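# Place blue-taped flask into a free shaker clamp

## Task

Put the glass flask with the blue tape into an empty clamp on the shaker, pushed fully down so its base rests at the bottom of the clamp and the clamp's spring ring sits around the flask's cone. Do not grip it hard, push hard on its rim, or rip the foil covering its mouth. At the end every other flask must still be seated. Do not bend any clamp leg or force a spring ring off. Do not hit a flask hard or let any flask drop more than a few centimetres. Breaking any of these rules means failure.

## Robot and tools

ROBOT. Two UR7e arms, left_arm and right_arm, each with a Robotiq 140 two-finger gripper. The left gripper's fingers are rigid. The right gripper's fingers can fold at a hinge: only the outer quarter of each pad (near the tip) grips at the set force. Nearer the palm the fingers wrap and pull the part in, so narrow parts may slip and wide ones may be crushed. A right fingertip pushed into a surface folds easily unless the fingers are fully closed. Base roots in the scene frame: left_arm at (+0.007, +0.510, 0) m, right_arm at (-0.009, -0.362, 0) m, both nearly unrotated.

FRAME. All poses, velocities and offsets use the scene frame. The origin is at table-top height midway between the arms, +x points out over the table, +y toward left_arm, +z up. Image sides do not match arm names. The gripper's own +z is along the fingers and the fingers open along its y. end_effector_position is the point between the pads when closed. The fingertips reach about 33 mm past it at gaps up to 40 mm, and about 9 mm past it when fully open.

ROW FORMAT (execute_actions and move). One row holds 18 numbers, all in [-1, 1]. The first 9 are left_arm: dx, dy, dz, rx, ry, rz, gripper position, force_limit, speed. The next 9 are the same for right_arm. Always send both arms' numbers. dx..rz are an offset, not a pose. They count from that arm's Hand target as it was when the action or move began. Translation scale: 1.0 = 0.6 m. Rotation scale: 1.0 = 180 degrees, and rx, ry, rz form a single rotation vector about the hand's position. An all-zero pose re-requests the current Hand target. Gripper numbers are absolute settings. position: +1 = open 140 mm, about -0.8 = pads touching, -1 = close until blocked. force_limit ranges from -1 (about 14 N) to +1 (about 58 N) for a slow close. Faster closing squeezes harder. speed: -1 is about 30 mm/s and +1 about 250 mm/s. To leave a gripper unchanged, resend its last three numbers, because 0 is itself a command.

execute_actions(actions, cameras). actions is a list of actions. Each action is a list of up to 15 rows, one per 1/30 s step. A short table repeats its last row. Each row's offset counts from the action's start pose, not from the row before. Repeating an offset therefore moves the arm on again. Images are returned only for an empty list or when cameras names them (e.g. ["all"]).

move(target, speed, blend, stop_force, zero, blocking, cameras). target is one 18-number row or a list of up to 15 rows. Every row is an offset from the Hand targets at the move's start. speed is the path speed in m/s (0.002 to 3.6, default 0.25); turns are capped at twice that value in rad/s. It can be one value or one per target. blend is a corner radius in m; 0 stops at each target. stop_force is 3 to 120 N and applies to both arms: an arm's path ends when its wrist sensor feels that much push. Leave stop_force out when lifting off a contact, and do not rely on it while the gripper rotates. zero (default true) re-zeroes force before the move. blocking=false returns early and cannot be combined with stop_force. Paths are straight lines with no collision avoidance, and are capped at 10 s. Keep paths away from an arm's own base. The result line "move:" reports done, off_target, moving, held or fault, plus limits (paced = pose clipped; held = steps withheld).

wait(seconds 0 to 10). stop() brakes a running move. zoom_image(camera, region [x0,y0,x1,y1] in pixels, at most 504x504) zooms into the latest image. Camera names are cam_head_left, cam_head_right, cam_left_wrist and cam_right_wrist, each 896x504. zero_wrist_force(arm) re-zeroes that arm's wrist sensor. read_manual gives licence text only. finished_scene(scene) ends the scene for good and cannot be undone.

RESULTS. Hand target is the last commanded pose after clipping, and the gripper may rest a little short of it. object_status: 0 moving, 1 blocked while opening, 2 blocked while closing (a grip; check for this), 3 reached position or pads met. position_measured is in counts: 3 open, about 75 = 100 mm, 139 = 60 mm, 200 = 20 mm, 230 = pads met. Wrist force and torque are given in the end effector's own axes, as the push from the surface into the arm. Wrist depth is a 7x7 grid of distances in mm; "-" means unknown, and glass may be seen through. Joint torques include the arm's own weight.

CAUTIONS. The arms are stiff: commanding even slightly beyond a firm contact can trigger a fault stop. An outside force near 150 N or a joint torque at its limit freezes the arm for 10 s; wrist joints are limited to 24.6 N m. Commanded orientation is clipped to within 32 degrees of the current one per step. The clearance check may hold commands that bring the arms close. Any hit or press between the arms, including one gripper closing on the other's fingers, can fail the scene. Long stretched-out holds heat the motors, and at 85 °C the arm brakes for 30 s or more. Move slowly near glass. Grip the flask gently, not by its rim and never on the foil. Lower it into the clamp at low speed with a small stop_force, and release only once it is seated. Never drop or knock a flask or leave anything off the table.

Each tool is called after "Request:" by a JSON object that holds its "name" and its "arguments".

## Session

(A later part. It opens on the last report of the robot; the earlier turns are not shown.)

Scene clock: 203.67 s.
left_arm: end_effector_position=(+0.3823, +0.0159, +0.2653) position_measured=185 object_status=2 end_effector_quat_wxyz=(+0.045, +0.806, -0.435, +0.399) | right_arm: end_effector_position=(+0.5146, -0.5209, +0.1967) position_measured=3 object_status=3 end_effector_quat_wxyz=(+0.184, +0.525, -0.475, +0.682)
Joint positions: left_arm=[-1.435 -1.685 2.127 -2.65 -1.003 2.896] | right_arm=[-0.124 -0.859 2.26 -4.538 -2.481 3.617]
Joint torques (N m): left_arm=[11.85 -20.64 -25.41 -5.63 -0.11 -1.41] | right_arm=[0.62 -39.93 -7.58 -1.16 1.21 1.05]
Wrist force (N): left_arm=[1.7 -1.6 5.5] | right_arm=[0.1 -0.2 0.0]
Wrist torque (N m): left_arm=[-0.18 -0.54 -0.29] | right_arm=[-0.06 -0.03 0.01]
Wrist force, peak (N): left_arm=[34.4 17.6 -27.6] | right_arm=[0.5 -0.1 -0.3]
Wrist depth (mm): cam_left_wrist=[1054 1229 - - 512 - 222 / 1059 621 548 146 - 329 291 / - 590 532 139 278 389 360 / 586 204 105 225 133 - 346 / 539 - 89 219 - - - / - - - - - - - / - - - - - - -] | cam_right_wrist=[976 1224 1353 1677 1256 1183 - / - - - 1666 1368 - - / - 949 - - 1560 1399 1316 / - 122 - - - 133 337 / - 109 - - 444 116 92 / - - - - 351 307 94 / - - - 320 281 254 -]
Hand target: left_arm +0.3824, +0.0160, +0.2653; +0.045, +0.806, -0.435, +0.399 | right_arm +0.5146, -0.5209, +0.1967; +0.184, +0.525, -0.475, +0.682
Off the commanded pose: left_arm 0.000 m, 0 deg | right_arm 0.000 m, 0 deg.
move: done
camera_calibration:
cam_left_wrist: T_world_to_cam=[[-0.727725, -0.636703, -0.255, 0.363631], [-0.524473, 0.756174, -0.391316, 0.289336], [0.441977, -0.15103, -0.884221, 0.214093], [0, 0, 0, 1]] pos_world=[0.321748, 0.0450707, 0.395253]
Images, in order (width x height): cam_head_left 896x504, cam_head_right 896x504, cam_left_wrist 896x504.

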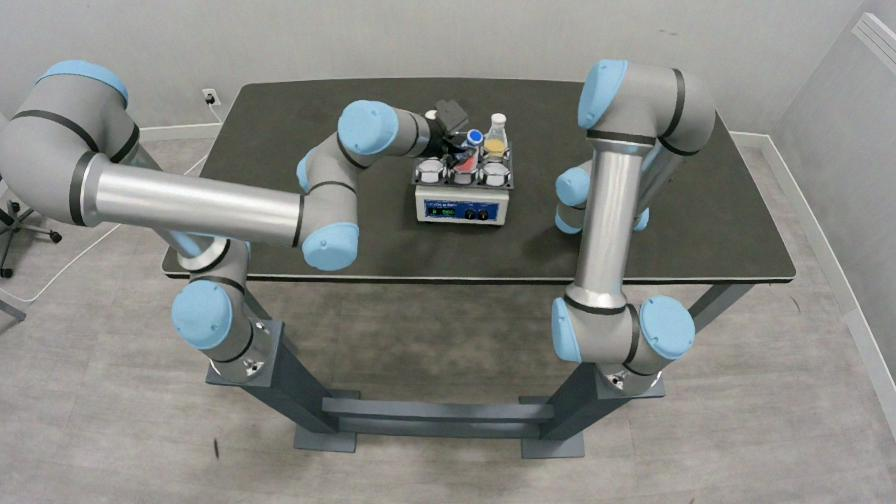

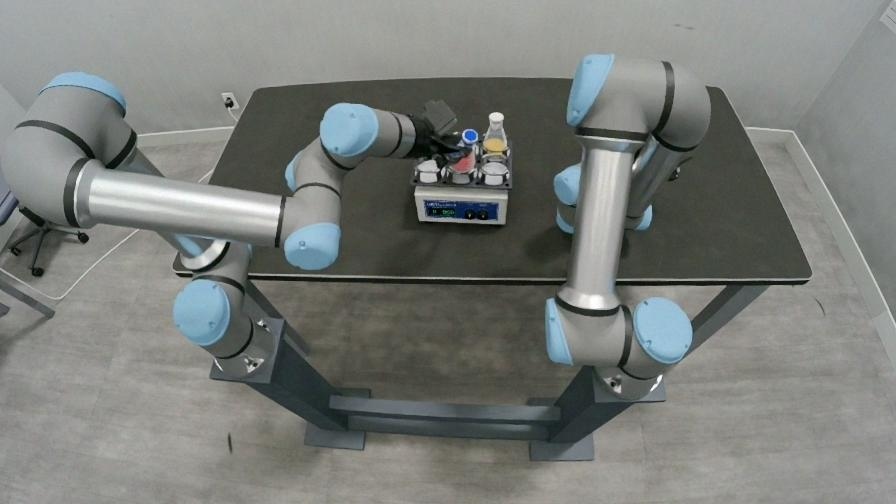

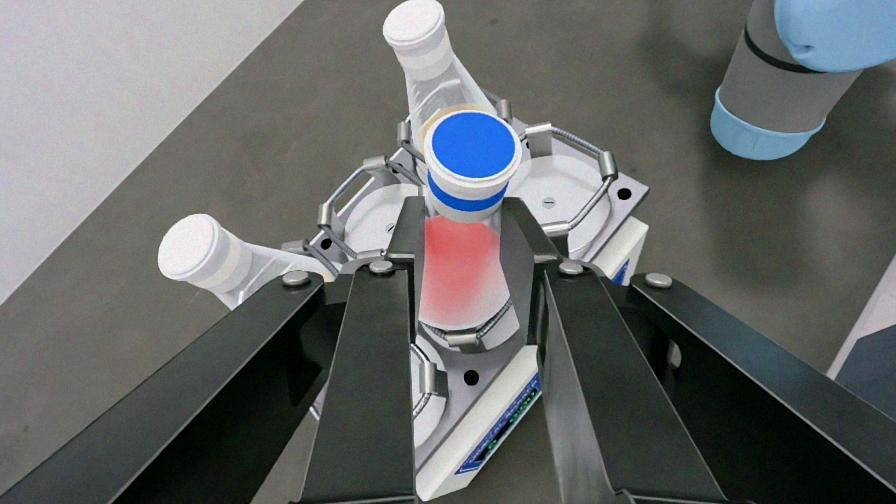

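Request:
{"name": "move", "arguments": {"target": [0,0,-0.04,0,0,0,-1,-0.1,-1,0,0,0,0,0,0,1,1,1], "speed": 0.015, "stop_force": 20, "cameras": ["cam_head_left","cam_head_right","cam_left_wrist"]}}

Request:
{"name": "zoom_image", "arguments": {"camera": "cam_head_left", "region": [435, 120, 490, 190]}}

Request:
{"name": "zoom_image", "arguments": {"camera": "cam_head_right", "region": [430, 120, 485, 190]}}

Request:
{"name": "zoom_image", "arguments": {"camera": "cam_left_wrist", "region": [370, 230, 570, 390]}}

Scene clock: 206.47 s.
left_arm: end_effector_position=(+0.3825, +0.0159, +0.2560) position_measured=185 object_status=2 end_effector_quat_wxyz=(+0.045, +0.806, -0.435, +0.399) | right_arm: end_effector_position=(+0.5146, -0.5209, +0.1967) position_measured=3 object_status=3 end_effector_quat_wxyz=(+0.184, +0.525, -0.475, +0.682)
Joint positions: left_arm=[-1.435 -1.673 2.144 -2.679 -1.003 2.896] | right_arm=[-0.124 -0.859 2.26 -4.538 -2.481 3.617]
Joint torques (N m): left_arm=[10.38 -23.45 -26.78 -5.16 -1.16 0.01] | right_arm=[-0.28 -40.23 -7.09 -0.77 1.33 1.27]
Wrist force (N): left_arm=[4.2 -5.7 4.9] | right_arm=[0.1 -0.1 -0.1]
Wrist torque (N m): left_arm=[0.19 -0.51 -0.09] | right_arm=[-0.03 -0.04 0.01]
Wrist force, peak (N): left_arm=[13.3 -7.9 -10.3] | right_arm=[0.5 -0.3 0.2]
Wrist depth (mm): cam_left_wrist=[- - - 226 - 449 222 / 1018 - 532 283 - 323 291 / 1031 590 300 139 269 - - / 549 202 268 225 134 - - / - - 89 214 - 337 - / - - - - - - 624 / - - - - - - -] | cam_right_wrist=[- - 1724 - 1316 1243 - / 987 1139 1550 1975 - - - / - - - - 2007 - 1309 / - 117 - - - 133 329 / - 109 - - 405 123 92 / - - 556 414 347 - 94 / - 479 376 366 289 245 -]
Hand target: left_arm +0.3825, +0.0159, +0.2560; +0.045, +0.806, -0.435, +0.399 (not the last commanded pose) | right_arm +0.5146, -0.5209, +0.1967; +0.184, +0.525, -0.475, +0.682
Off the commanded pose: left_arm 0.015 m, 0 deg | right_arm 0.000 m, 0 deg.
move: contact (left_arm)
camera_calibration:
cam_left_wrist: T_world_to_cam=[[-0.727449, -0.637102, -0.254792, 0.361243], [-0.524676, 0.755776, -0.391813, 0.285947], [0.44219, -0.151341, -0.884061, 0.205723], [0, 0, 0, 1]] pos_world=[0.321847, 0.0451711, 0.385951]
Images, in order (width x height): cam_head_left 896x504, cam_head_right 896x504, cam_left_wrist 896x504.

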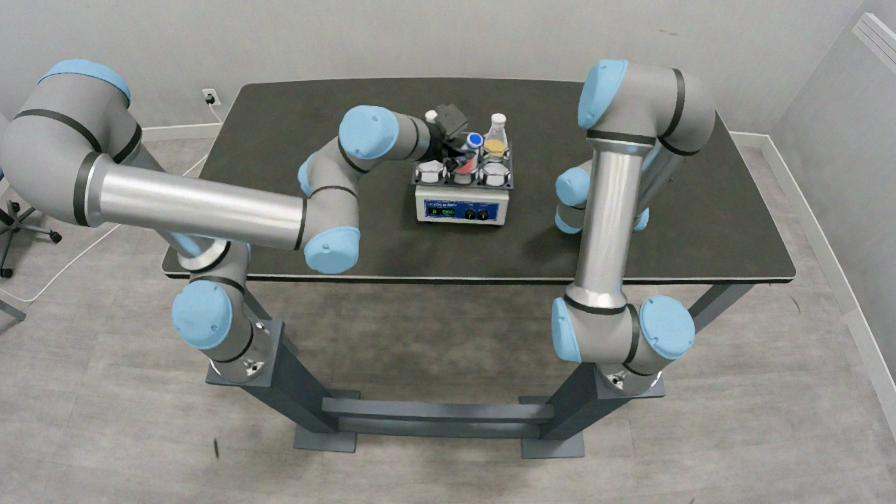

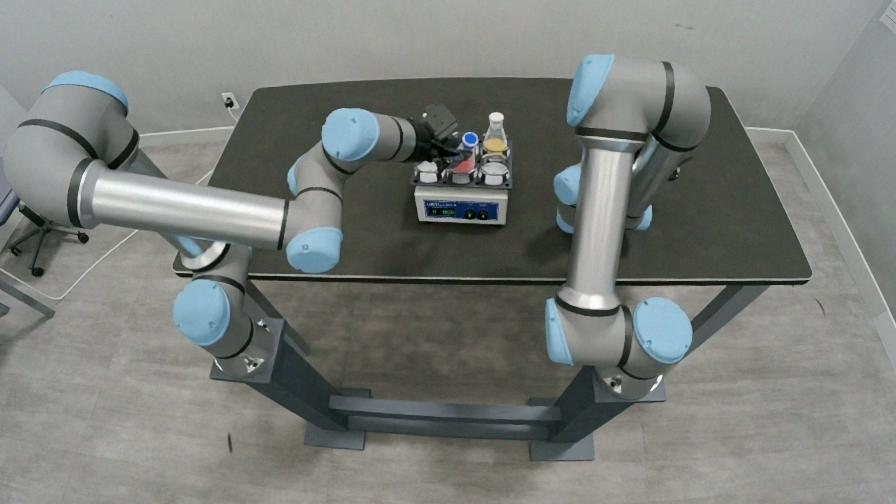

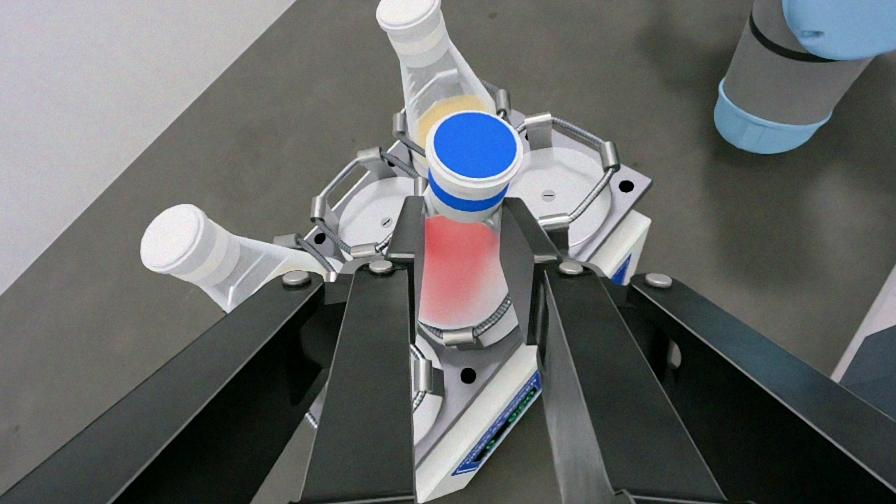

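Scaled by 7.200 from the camera's 896x504 image, which has a finer 1280x720 frame.

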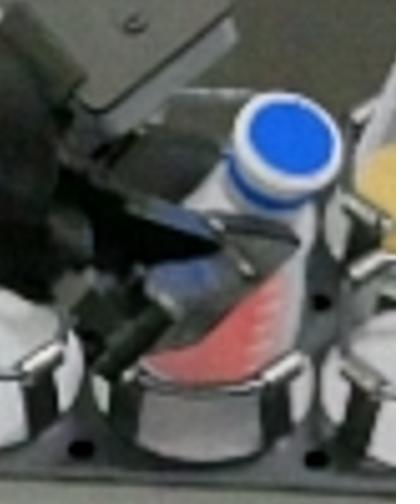

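Scaled by 7.200 from the camera's 896x504 image, which has a finer 1280x720 frame.

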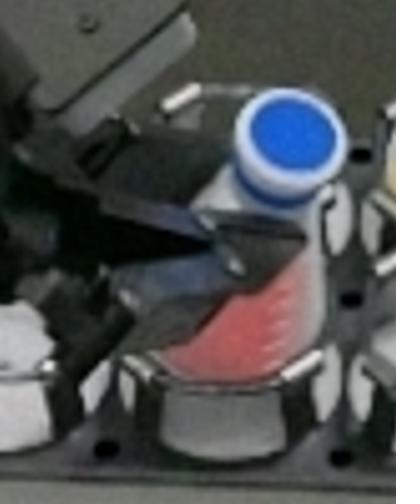

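Scaled by 2.520 from the camera's 896x504 image, which has a finer 1280x720 frame.

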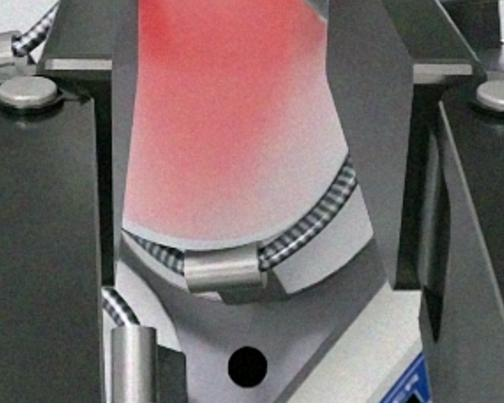

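Request:
{"name": "move", "arguments": {"target": [[0.0025,0.0021,0.002,0,0,0,-1,-0.1,-1,0,0,0,0,0,0,1,1,1],[0.004,0.0033,-0.035,0,0,0,-1,-0.1,-1,0,0,0,0,0,0,1,1,1]], "speed": 0.012, "stop_force": 25, "cameras": ["cam_head_left","cam_left_wrist"]}}

Request:
{"name": "zoom_image", "arguments": {"camera": "cam_head_left", "region": [435, 120, 490, 190]}}

Request:
{"name": "zoom_image", "arguments": {"camera": "cam_left_wrist", "region": [370, 230, 570, 390]}}

Scene clock: 209.47 s.
left_arm: end_effector_position=(+0.3842, +0.0173, +0.2528) position_measured=185 object_status=2 end_effector_quat_wxyz=(+0.045, +0.806, -0.435, +0.399) | right_arm: end_effector_position=(+0.5146, -0.5209, +0.1967) position_measured=3 object_status=3 end_effector_quat_wxyz=(+0.184, +0.525, -0.475, +0.682)
Joint positions: left_arm=[-1.43 -1.67 2.151 -2.692 -1.006 2.901] | right_arm=[-0.124 -0.859 2.26 -4.538 -2.481 3.617]
Joint torques (N m): left_arm=[3.69 -17 -17.09 0.55 1.64 -1.25] | right_arm=[0.45 -40.78 -6.67 -0.76 1.48 1.35]
Wrist force (N): left_arm=[17.1 0.2 -7.3] | right_arm=[0.1 0.0 -0.1]
Wrist torque (N m): left_arm=[-0.04 -0.35 -0.23] | right_arm=[0.00 -0.01 0.00]
Wrist force, peak (N): left_arm=[23.1 0.6 -20.8] | right_arm=[0.6 -0.2 -0.3]
Wrist depth (mm): cam_left_wrist=[- - 616 - 491 443 225 / 964 - - 265 - 334 285 / - - 295 140 265 - - / - 196 256 167 133 - - / 542 - 89 215 - - - / - - - - - - - / - - - - - - -] | cam_right_wrist=[- 1172 1511 1959 1324 1224 1093 / - - - 1570 - - 1183 / - - - 1855 1677 1654 424 / - 122 - - - 133 360 / - 109 - - - 123 92 / - 1046 - - - - 94 / - - - - 285 251 -]
Hand target: left_arm +0.3842, +0.0173, +0.2528; +0.045, +0.806, -0.435, +0.399 (not the last commanded pose) | right_arm +0.5146, -0.5209, +0.1967; +0.184, +0.525, -0.475, +0.682
Off the commanded pose: left_arm 0.018 m, 0 deg | right_arm 0.000 m, 0 deg.
move: contact (left_arm); path passed 1 of 2 targets
camera_calibration:
cam_left_wrist: T_world_to_cam=[[-0.727357, -0.63725, -0.254684, 0.362555], [-0.524716, 0.75561, -0.392079, 0.284573], [0.442294, -0.151545, -0.883974, 0.202311], [0, 0, 0, 1]] pos_world=[0.323546, 0.0466714, 0.38275]
Images, in order (width x height): cam_head_left 896x504, cam_left_wrist 896x504.

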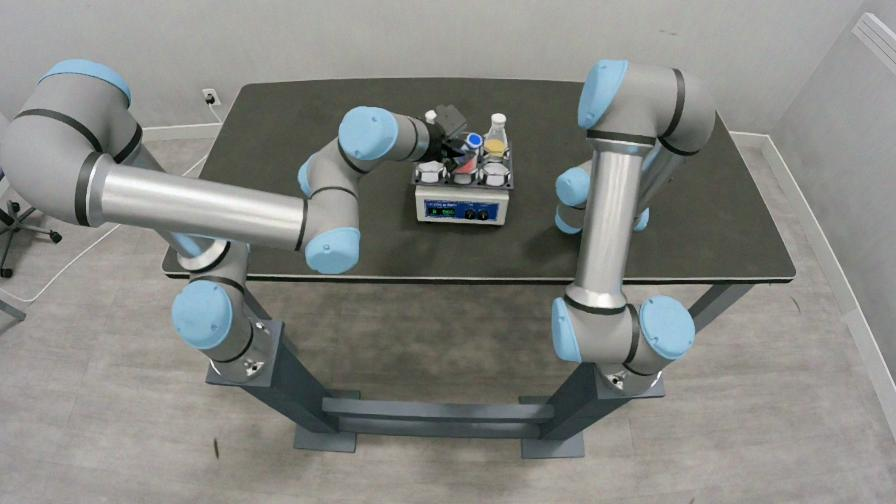

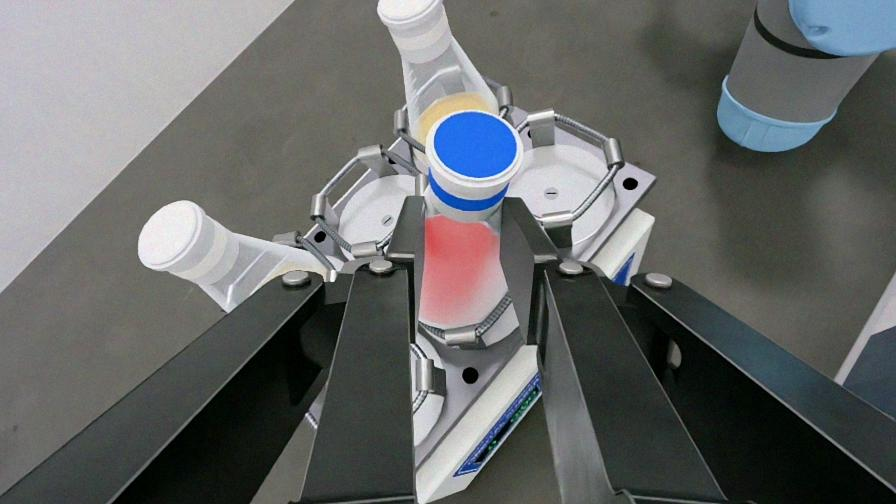

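Scaled by 7.200 from the camera's 896x504 image, which has a finer 1280x720 frame.

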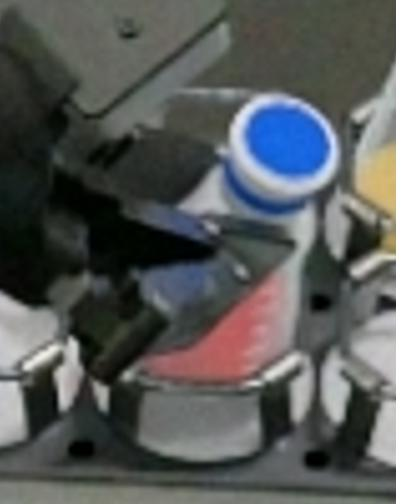

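Scaled by 2.520 from the camera's 896x504 image, which has a finer 1280x720 frame.

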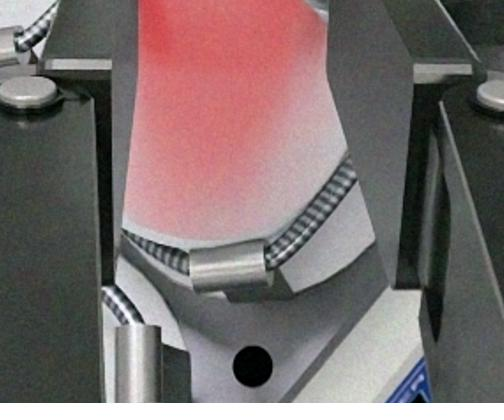

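Request:
{"name": "move", "arguments": {"target": [0.001,0.0008,-0.035,0,0,0,-1,-0.1,-1,0,0,0,0,0,0,1,1,1], "speed": 0.01, "stop_force": 34, "zero": false, "cameras": ["cam_head_left","cam_left_wrist"]}}

Request:
{"name": "zoom_image", "arguments": {"camera": "cam_head_left", "region": [435, 120, 490, 190]}}

Request:
{"name": "zoom_image", "arguments": {"camera": "cam_left_wrist", "region": [370, 230, 570, 390]}}

Scene clock: 212.40 s.
left_arm: end_effector_position=(+0.3842, +0.0172, +0.2518) position_measured=185 object_status=2 end_effector_quat_wxyz=(+0.045, +0.806, -0.435, +0.399) | right_arm: end_effector_position=(+0.5146, -0.5209, +0.1967) position_measured=3 object_status=3 end_effector_quat_wxyz=(+0.184, +0.525, -0.475, +0.682)
Joint positions: left_arm=[-1.43 -1.668 2.153 -2.697 -1.006 2.901] | right_arm=[-0.124 -0.859 2.26 -4.538 -2.481 3.617]
Joint torques (N m): left_arm=[-0.4 -13.09 -12.72 2.47 0.25 -0.17] | right_arm=[0.58 -40.42 -6.88 -0.89 1.55 1.47]
Wrist force (N): left_arm=[22.3 4.0 -14.0] | right_arm=[0.3 0.1 -0.1]
Wrist torque (N m): left_arm=[-0.16 -0.26 -0.23] | right_arm=[0.02 -0.07 0.00]
Wrist force, peak (N): left_arm=[29.3 4.2 -27.1] | right_arm=[-0.3 -0.3 -0.6]
Wrist depth (mm): cam_left_wrist=[- - 648 - - 456 226 / - - - 261 - 313 289 / - - 303 139 267 - - / - 198 263 226 - - - / 509 - 89 212 - - - / - - - - - - - / - - - 245 - - -] | cam_right_wrist=[- - 1550 - 1432 1275 1083 / 1003 - 1521 1800 1440 - - / - - 1383 2377 1666 - - / - 117 - - 512 133 347 / - 109 - - 425 123 92 / - 1065 - - 341 309 94 / - - 419 - - 249 -]
Hand target: left_arm +0.3842, +0.0172, +0.2518; +0.045, +0.806, -0.435, +0.399 (not the last commanded pose) | right_arm +0.5146, -0.5209, +0.1967; +0.184, +0.525, -0.475, +0.682
Off the commanded pose: left_arm 0.020 m, 0 deg | right_arm 0.000 m, 0 deg.
move: contact (left_arm)
camera_calibration:
cam_left_wrist: T_world_to_cam=[[-0.727327, -0.637479, -0.254196, 0.362052], [-0.524611, 0.755237, -0.392938, 0.284565], [0.442468, -0.15244, -0.883733, 0.201303], [0, 0, 0, 1]] pos_world=[0.323546, 0.0465732, 0.381746]
Images, in order (width x height): cam_head_left 896x504, cam_left_wrist 896x504.

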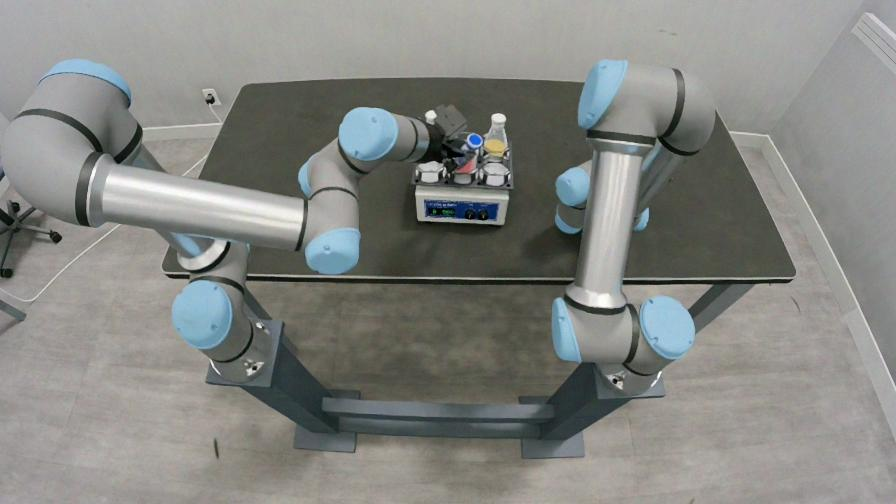

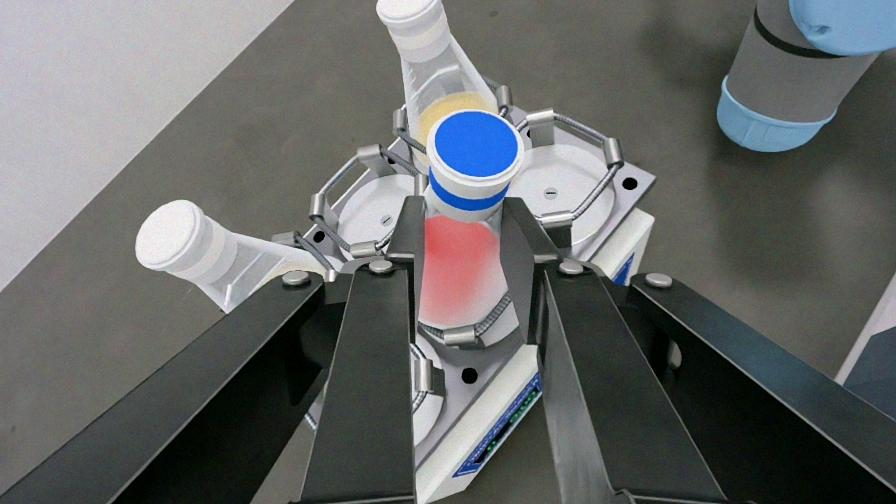

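Scaled by 7.200 from the camera's 896x504 image, which has a finer 1280x720 frame.

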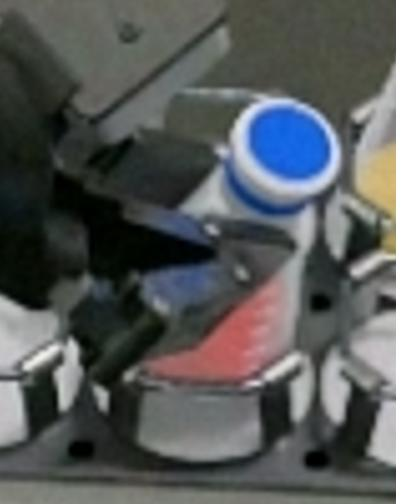

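Scaled by 2.520 from the camera's 896x504 image, which has a finer 1280x720 frame.

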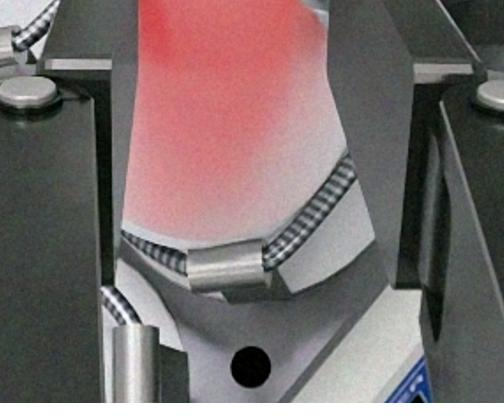

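Request:
{"name": "move", "arguments": {"target": [0.0153,0.0128,-0.003,-0.0286,0.0341,0,-1,-0.1,-1,0,0,0,0,0,0,1,1,1], "speed": 0.015, "stop_force": 40, "cameras": ["cam_head_left","cam_head_right","cam_left_wrist"]}}

Request:
{"name": "zoom_image", "arguments": {"camera": "cam_head_left", "region": [435, 120, 490, 190]}}

Request:
{"name": "zoom_image", "arguments": {"camera": "cam_left_wrist", "region": [350, 100, 570, 390]}}

Scene clock: 220.97 s.
left_arm: end_effector_position=(+0.3940, +0.0225, +0.2544) position_measured=185 object_status=2 end_effector_quat_wxyz=(+0.111, +0.822, -0.410, +0.380) | right_arm: end_effector_position=(+0.5146, -0.5209, +0.1967) position_measured=3 object_status=3 end_effector_quat_wxyz=(+0.184, +0.525, -0.475, +0.682)
Joint positions: left_arm=[-1.334 -1.675 2.161 -2.781 -1.161 2.899] | right_arm=[-0.124 -0.859 2.26 -4.538 -2.481 3.617]
Joint torques (N m): left_arm=[-0.32 5.27 8.44 9.97 4.19 0.54] | right_arm=[0.32 -41.55 -7.69 -0.83 1.35 1.33]
Wrist force (N): left_arm=[36.0 15.5 -28.7] | right_arm=[0.2 -0.2 -0.3]
Wrist torque (N m): left_arm=[-0.56 -0.20 0.19] | right_arm=[-0.05 -0.03 0.00]
Wrist force, peak (N): left_arm=[35.8 15.6 -37.7] | right_arm=[0.6 -0.3 -0.2]
Wrist depth (mm): cam_left_wrist=[984 - 577 522 - 290 222 / - - 519 147 - 337 276 / 527 - - 144 277 405 - / - 171 251 225 133 388 392 / 426 - 89 212 - 365 1018 / - - - - - - - / - - - - - - -] | cam_right_wrist=[- 1338 1570 1424 1432 1212 1123 / 960 1083 - 1762 1475 1275 - / - - 1440 1959 - - - / - 117 - 2040 - 132 349 / - 109 - - - 124 92 / - - - - 334 299 94 / - - - - 297 256 -]
Hand target: left_arm +0.3934, +0.0249, +0.2500; +0.105, +0.823, -0.413, +0.375 | right_arm +0.5146, -0.5209, +0.1967; +0.184, +0.525, -0.475, +0.682
Off the commanded pose: left_arm 0.005 m, 1 deg | right_arm 0.000 m, 0 deg.
move: off_target (left_arm)
camera_calibration:
cam_left_wrist: T_world_to_cam=[[-0.746806, -0.655986, -0.10937, 0.34449], [-0.56549, 0.71292, -0.414687, 0.309283], [0.350001, -0.247843, -0.903368, 0.243553], [0, 0, 0, 1]] pos_world=[0.34692, 0.0658501, 0.385951]
Images, in order (width x height): cam_head_left 896x504, cam_head_right 896x504, cam_left_wrist 896x504.

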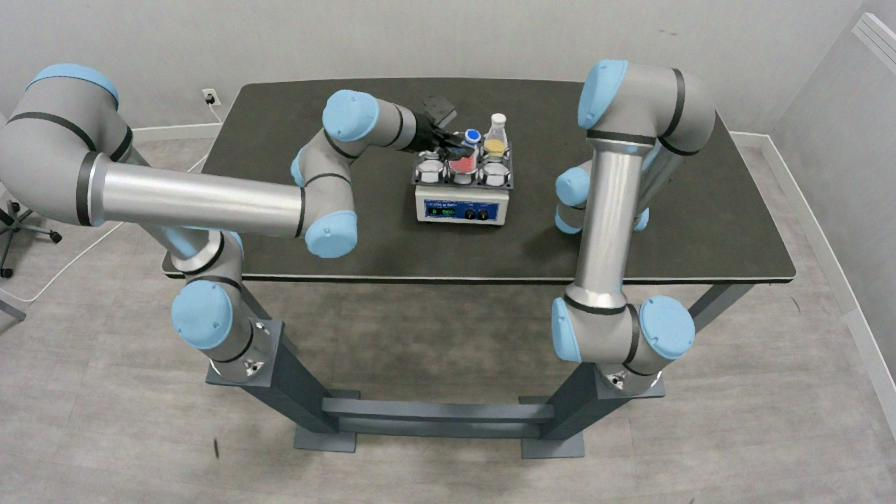

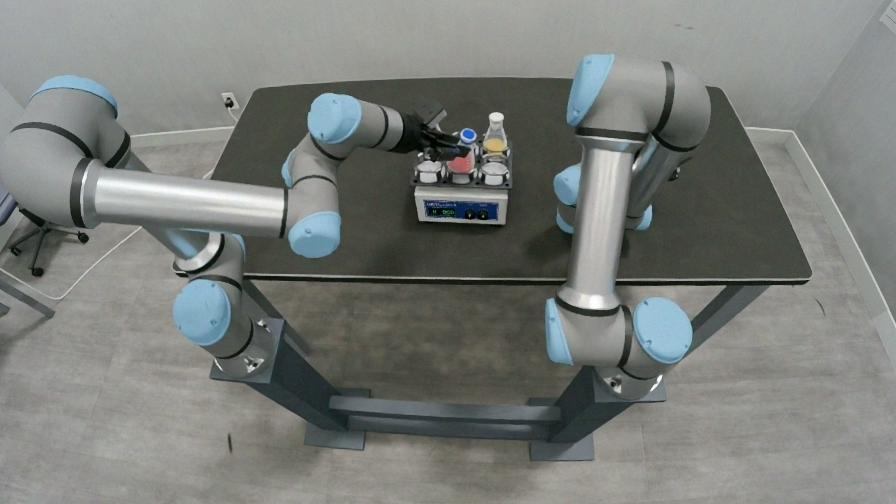

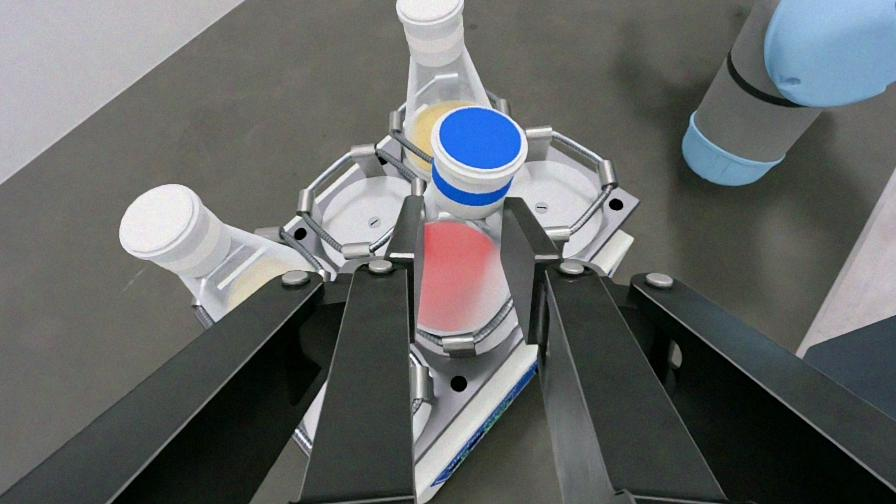

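Scaled by 7.200 from the camera's 896x504 image, which has a finer 1280x720 frame.

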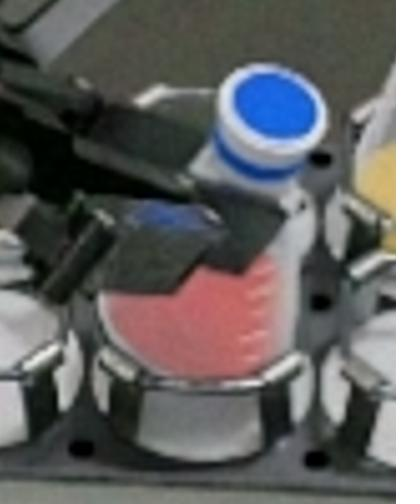

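Scaled by 1.738 from the camera's 896x504 image, which has a finer 1280x720 frame.

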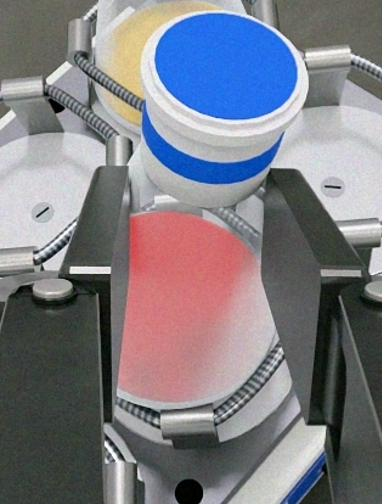

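Request:
{"name": "zoom_image", "arguments": {"camera": "cam_head_left", "region": [442, 150, 482, 186]}}

Request:
{"name": "zoom_image", "arguments": {"camera": "cam_head_right", "region": [440, 150, 480, 186]}}

Request:
{"name": "zoom_image", "arguments": {"camera": "cam_left_wrist", "region": [400, 250, 540, 370]}}

Scaled by 12.600 from the camera's 896x504 image, which has a finer 1280x720 frame.

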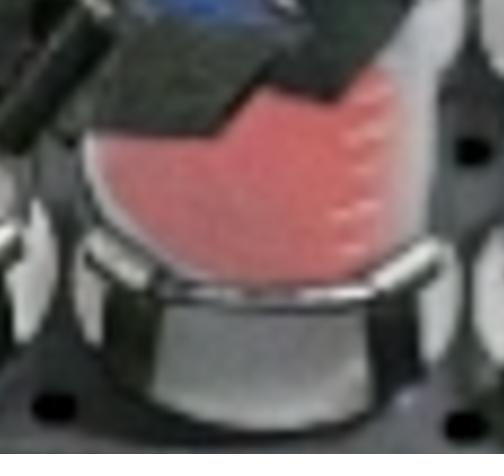

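Scaled by 12.600 from the camera's 896x504 image, which has a finer 1280x720 frame.

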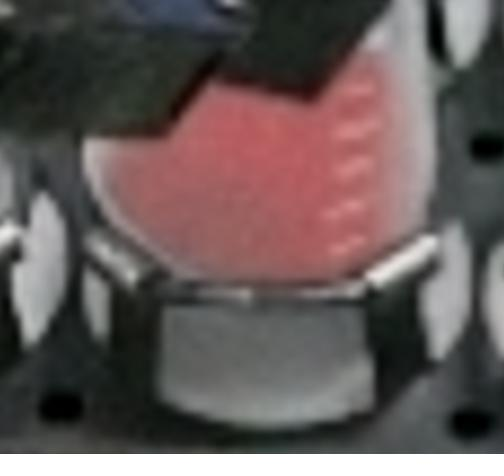

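Scaled by 3.600 from the camera's 896x504 image, which has a finer 1280x720 frame.

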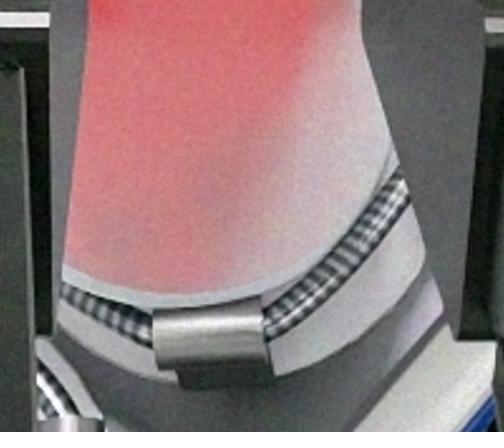

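Request:
{"name": "move", "arguments": {"target": [[0,0,0.036,0,0,0,-1,-0.1,-1,0,0,0,0,0,0,1,1,1],[-0.0402,-0.0323,0.0357,0.0572,-0.0681,0,-1,-0.1,-1,0,0,0,0,0,0,1,1,1]], "speed": 0.05, "cameras": ["cam_head_left","cam_head_right","cam_left_wrist"]}}

Request:
{"name": "zoom_image", "arguments": {"camera": "cam_head_left", "region": [435, 120, 490, 190]}}

Request:
{"name": "zoom_image", "arguments": {"camera": "cam_head_right", "region": [430, 120, 485, 190]}}

Request:
{"name": "zoom_image", "arguments": {"camera": "cam_left_wrist", "region": [350, 100, 570, 390]}}

Scene clock: 229.47 s.
left_arm: end_effector_position=(+0.3691, +0.0054, +0.2714) position_measured=186 object_status=2 end_effector_quat_wxyz=(-0.014, +0.785, -0.454, +0.422) | right_arm: end_effector_position=(+0.5146, -0.5209, +0.1967) position_measured=3 object_status=3 end_effector_quat_wxyz=(+0.184, +0.525, -0.475, +0.682)
Joint positions: left_arm=[-1.532 -1.67 2.106 -2.555 -0.854 2.876] | right_arm=[-0.124 -0.859 2.26 -4.538 -2.481 3.617]
Joint torques (N m): left_arm=[12.77 -26.17 -21.85 -5.72 -0.18 0.05] | right_arm=[0.93 -40.22 -6.93 -0.74 1.61 1.31]
Wrist force (N): left_arm=[4.3 0.6 6.2] | right_arm=[0.1 0.1 -0.3]
Wrist torque (N m): left_arm=[0.22 -1.13 -0.34] | right_arm=[0.00 -0.03 0.00]
Wrist force, peak (N): left_arm=[36.1 15.6 -28.9] | right_arm=[0.3 -0.3 -0.4]
Wrist depth (mm): cam_left_wrist=[923 - - - 480 311 246 / - - 626 284 - 337 290 / - - 600 139 283 388 352 / - 670 - 226 238 358 325 / 1146 - 83 219 - - 311 / - - - - - - - / - - - - - - -] | cam_right_wrist=[- - - - 1368 1200 1123 / - - - 1666 1331 - - / - - 1622 1654 1622 - - / - 117 - - - 132 319 / - 109 - - 401 116 92 / - 1079 522 - 344 290 94 / - - 401 320 289 254 -]
Hand target: left_arm +0.3693, +0.0055, +0.2714; -0.014, +0.785, -0.454, +0.422 | right_arm +0.5146, -0.5209, +0.1967; +0.184, +0.525, -0.475, +0.682
Off the commanded pose: left_arm 0.000 m, 0 deg | right_arm 0.000 m, 0 deg.
move: done
camera_calibration:
cam_left_wrist: T_world_to_cam=[[-0.693252, -0.60848, -0.386205, 0.371626], [-0.483273, 0.79003, -0.377227, 0.273553], [0.534648, -0.0748709, -0.841751, 0.177643], [0, 0, 0, 1]] pos_world=[0.294855, 0.0233118, 0.396247]
Images, in order (width x height): cam_head_left 896x504, cam_head_right 896x504, cam_left_wrist 896x504.

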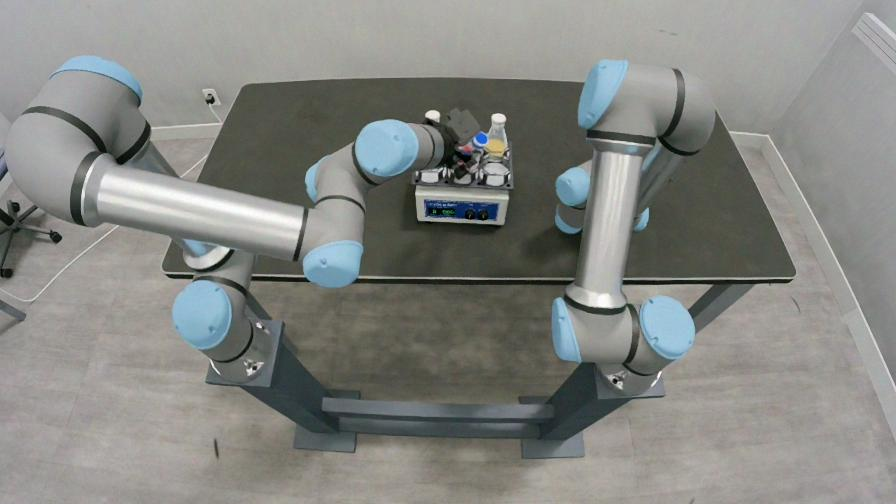

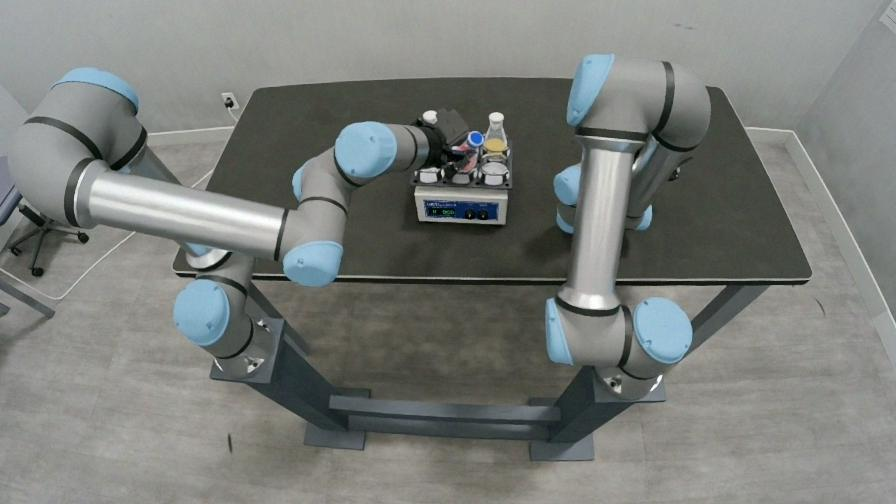

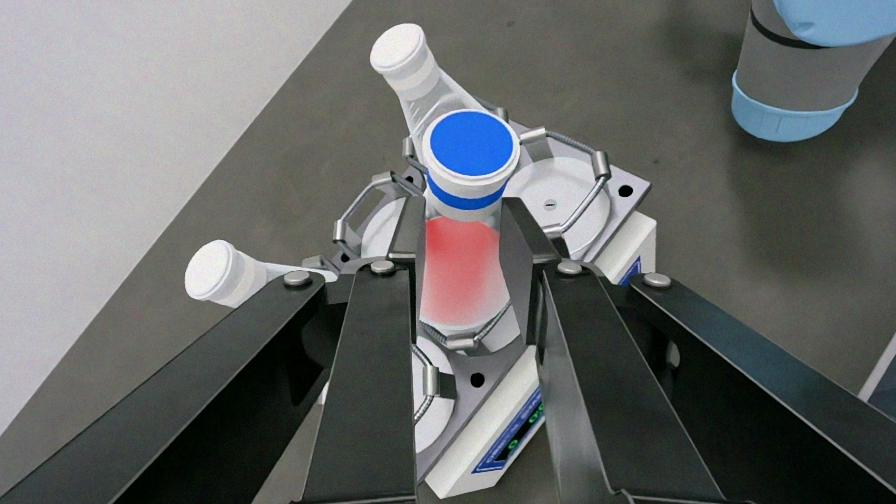

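Scaled by 7.200 from the camera's 896x504 image, which has a finer 1280x720 frame.

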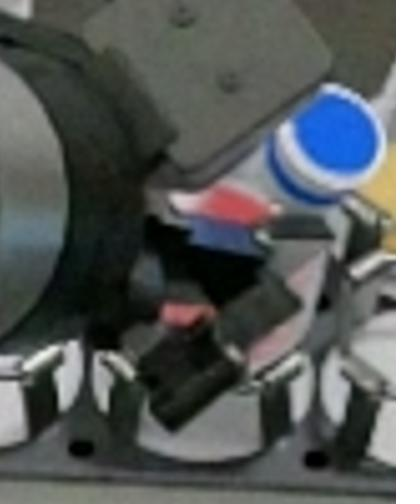

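Scaled by 7.200 from the camera's 896x504 image, which has a finer 1280x720 frame.

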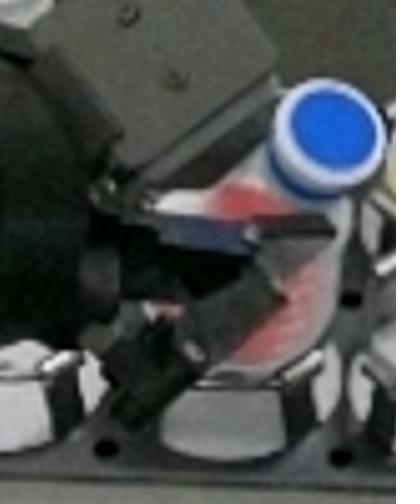

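Scaled by 1.738 from the camera's 896x504 image, which has a finer 1280x720 frame.

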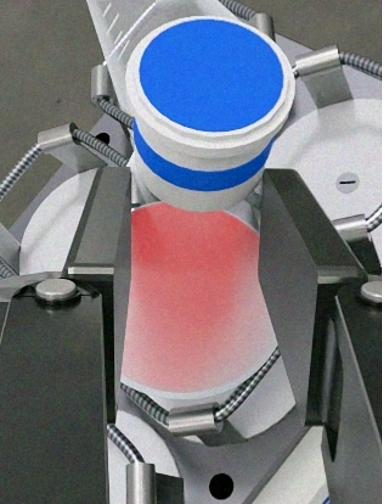

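Request:
{"name": "move", "arguments": {"target": [0,0,-0.05,0,0,0,-1,-0.1,-1,0,0,0,0,0,0,1,1,1], "speed": 0.015, "stop_force": 15, "cameras": ["cam_head_left","cam_head_right","cam_left_wrist"]}}

Request:
{"name": "zoom_image", "arguments": {"camera": "cam_head_left", "region": [435, 120, 490, 190]}}

Request:
{"name": "zoom_image", "arguments": {"camera": "cam_head_right", "region": [430, 120, 485, 190]}}

Request:
{"name": "zoom_image", "arguments": {"camera": "cam_left_wrist", "region": [350, 100, 570, 390]}}

Scene clock: 232.67 s.
left_arm: end_effector_position=(+0.3693, +0.0055, +0.2624) position_measured=186 object_status=2 end_effector_quat_wxyz=(-0.014, +0.785, -0.454, +0.422) | right_arm: end_effector_position=(+0.5146, -0.5209, +0.1967) position_measured=3 object_status=3 end_effector_quat_wxyz=(+0.184, +0.525, -0.475, +0.682)
Joint positions: left_arm=[-1.531 -1.659 2.122 -2.582 -0.854 2.876] | right_arm=[-0.124 -0.859 2.26 -4.538 -2.481 3.617]
Joint torques (N m): left_arm=[5.28 -26.18 -28.73 -5.66 1.21 -1.05] | right_arm=[2 -40.56 -7.87 -0.85 1.55 1.4]
Wrist force (N): left_arm=[4.6 -3.1 5.6] | right_arm=[0.1 0.0 0.0]
Wrist torque (N m): left_arm=[0.57 -1.16 -0.19] | right_arm=[0.00 -0.03 0.00]
Wrist force, peak (N): left_arm=[15.7 -11.3 -5.9] | right_arm=[0.1 -0.6 -0.3]
Wrist depth (mm): cam_left_wrist=[- 1001 - 550 - 427 246 / 1031 1073 - 273 450 322 278 / - 600 600 141 273 - 357 / 997 - - 227 230 - 296 / - - 83 220 95 324 303 / - - - - - - - / - - - - - - -] | cam_right_wrist=[- - - - 1345 1155 1128 / 1033 1391 1466 1590 1530 - 1166 / 987 1103 1493 2226 1521 - 430 / - 117 1449 - 559 142 360 / - 109 - - - 123 92 / - - - - 335 294 94 / - - 414 344 290 253 -]
Hand target: left_arm +0.3693, +0.0055, +0.2624; -0.014, +0.785, -0.454, +0.422 (not the last commanded pose) | right_arm +0.5146, -0.5209, +0.1967; +0.184, +0.525, -0.475, +0.682
Off the commanded pose: left_arm 0.021 m, 0 deg | right_arm 0.000 m, 0 deg.
move: contact (left_arm)
camera_calibration:
cam_left_wrist: T_world_to_cam=[[-0.693, -0.60876, -0.386215, 0.368345], [-0.483505, 0.789822, -0.377364, 0.270223], [0.534765, -0.0747769, -0.841686, 0.169913], [0, 0, 0, 1]] pos_world=[0.295054, 0.0235114, 0.387246]
Images, in order (width x height): cam_head_left 896x504, cam_head_right 896x504, cam_left_wrist 896x504.

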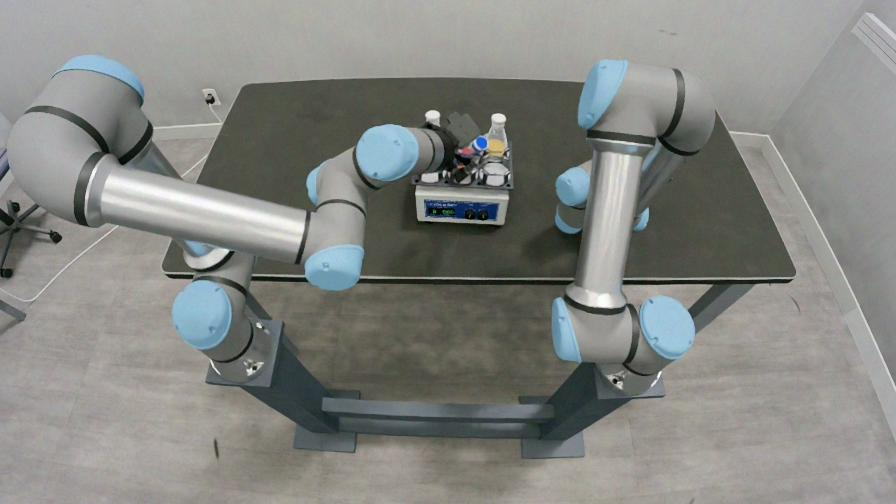

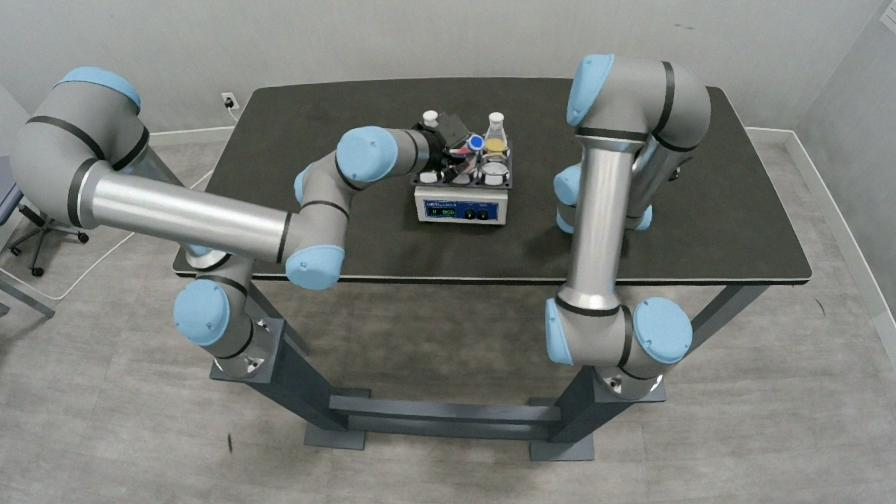

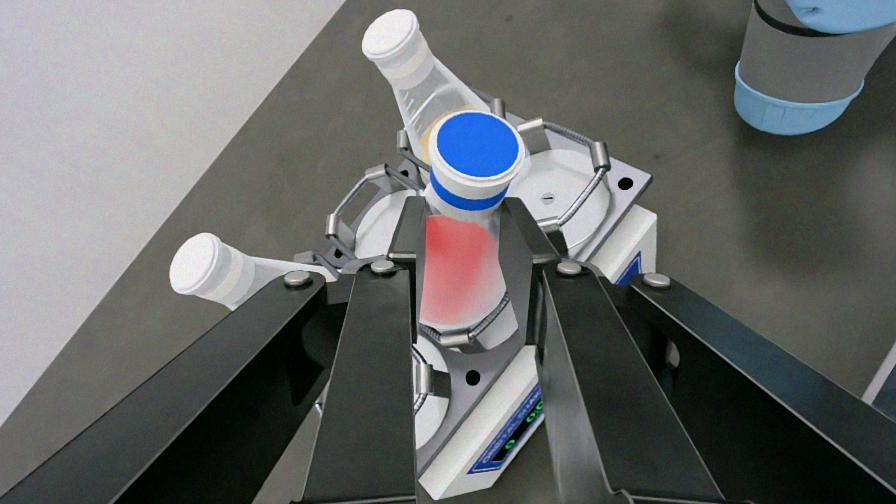

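Scaled by 7.200 from the camera's 896x504 image, which has a finer 1280x720 frame.

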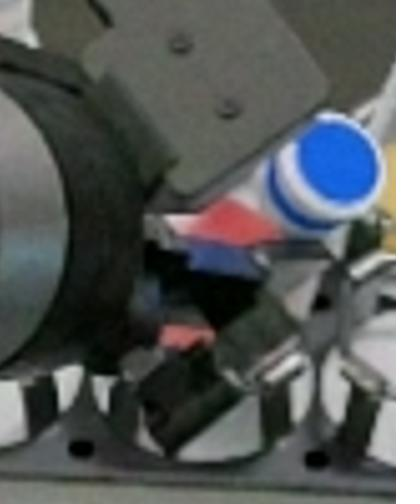

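Scaled by 7.200 from the camera's 896x504 image, which has a finer 1280x720 frame.

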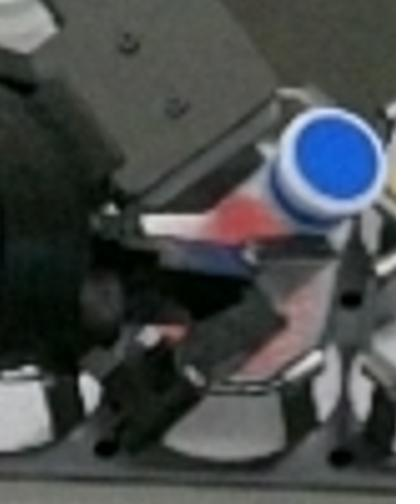

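Scaled by 1.738 from the camera's 896x504 image, which has a finer 1280x720 frame.

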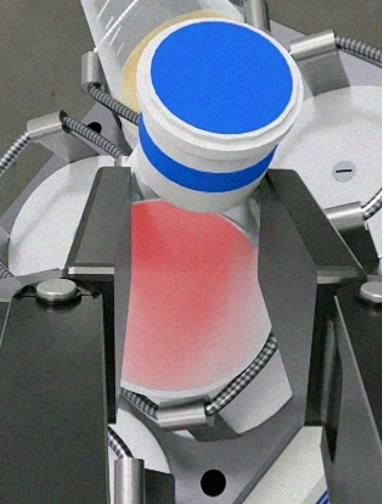

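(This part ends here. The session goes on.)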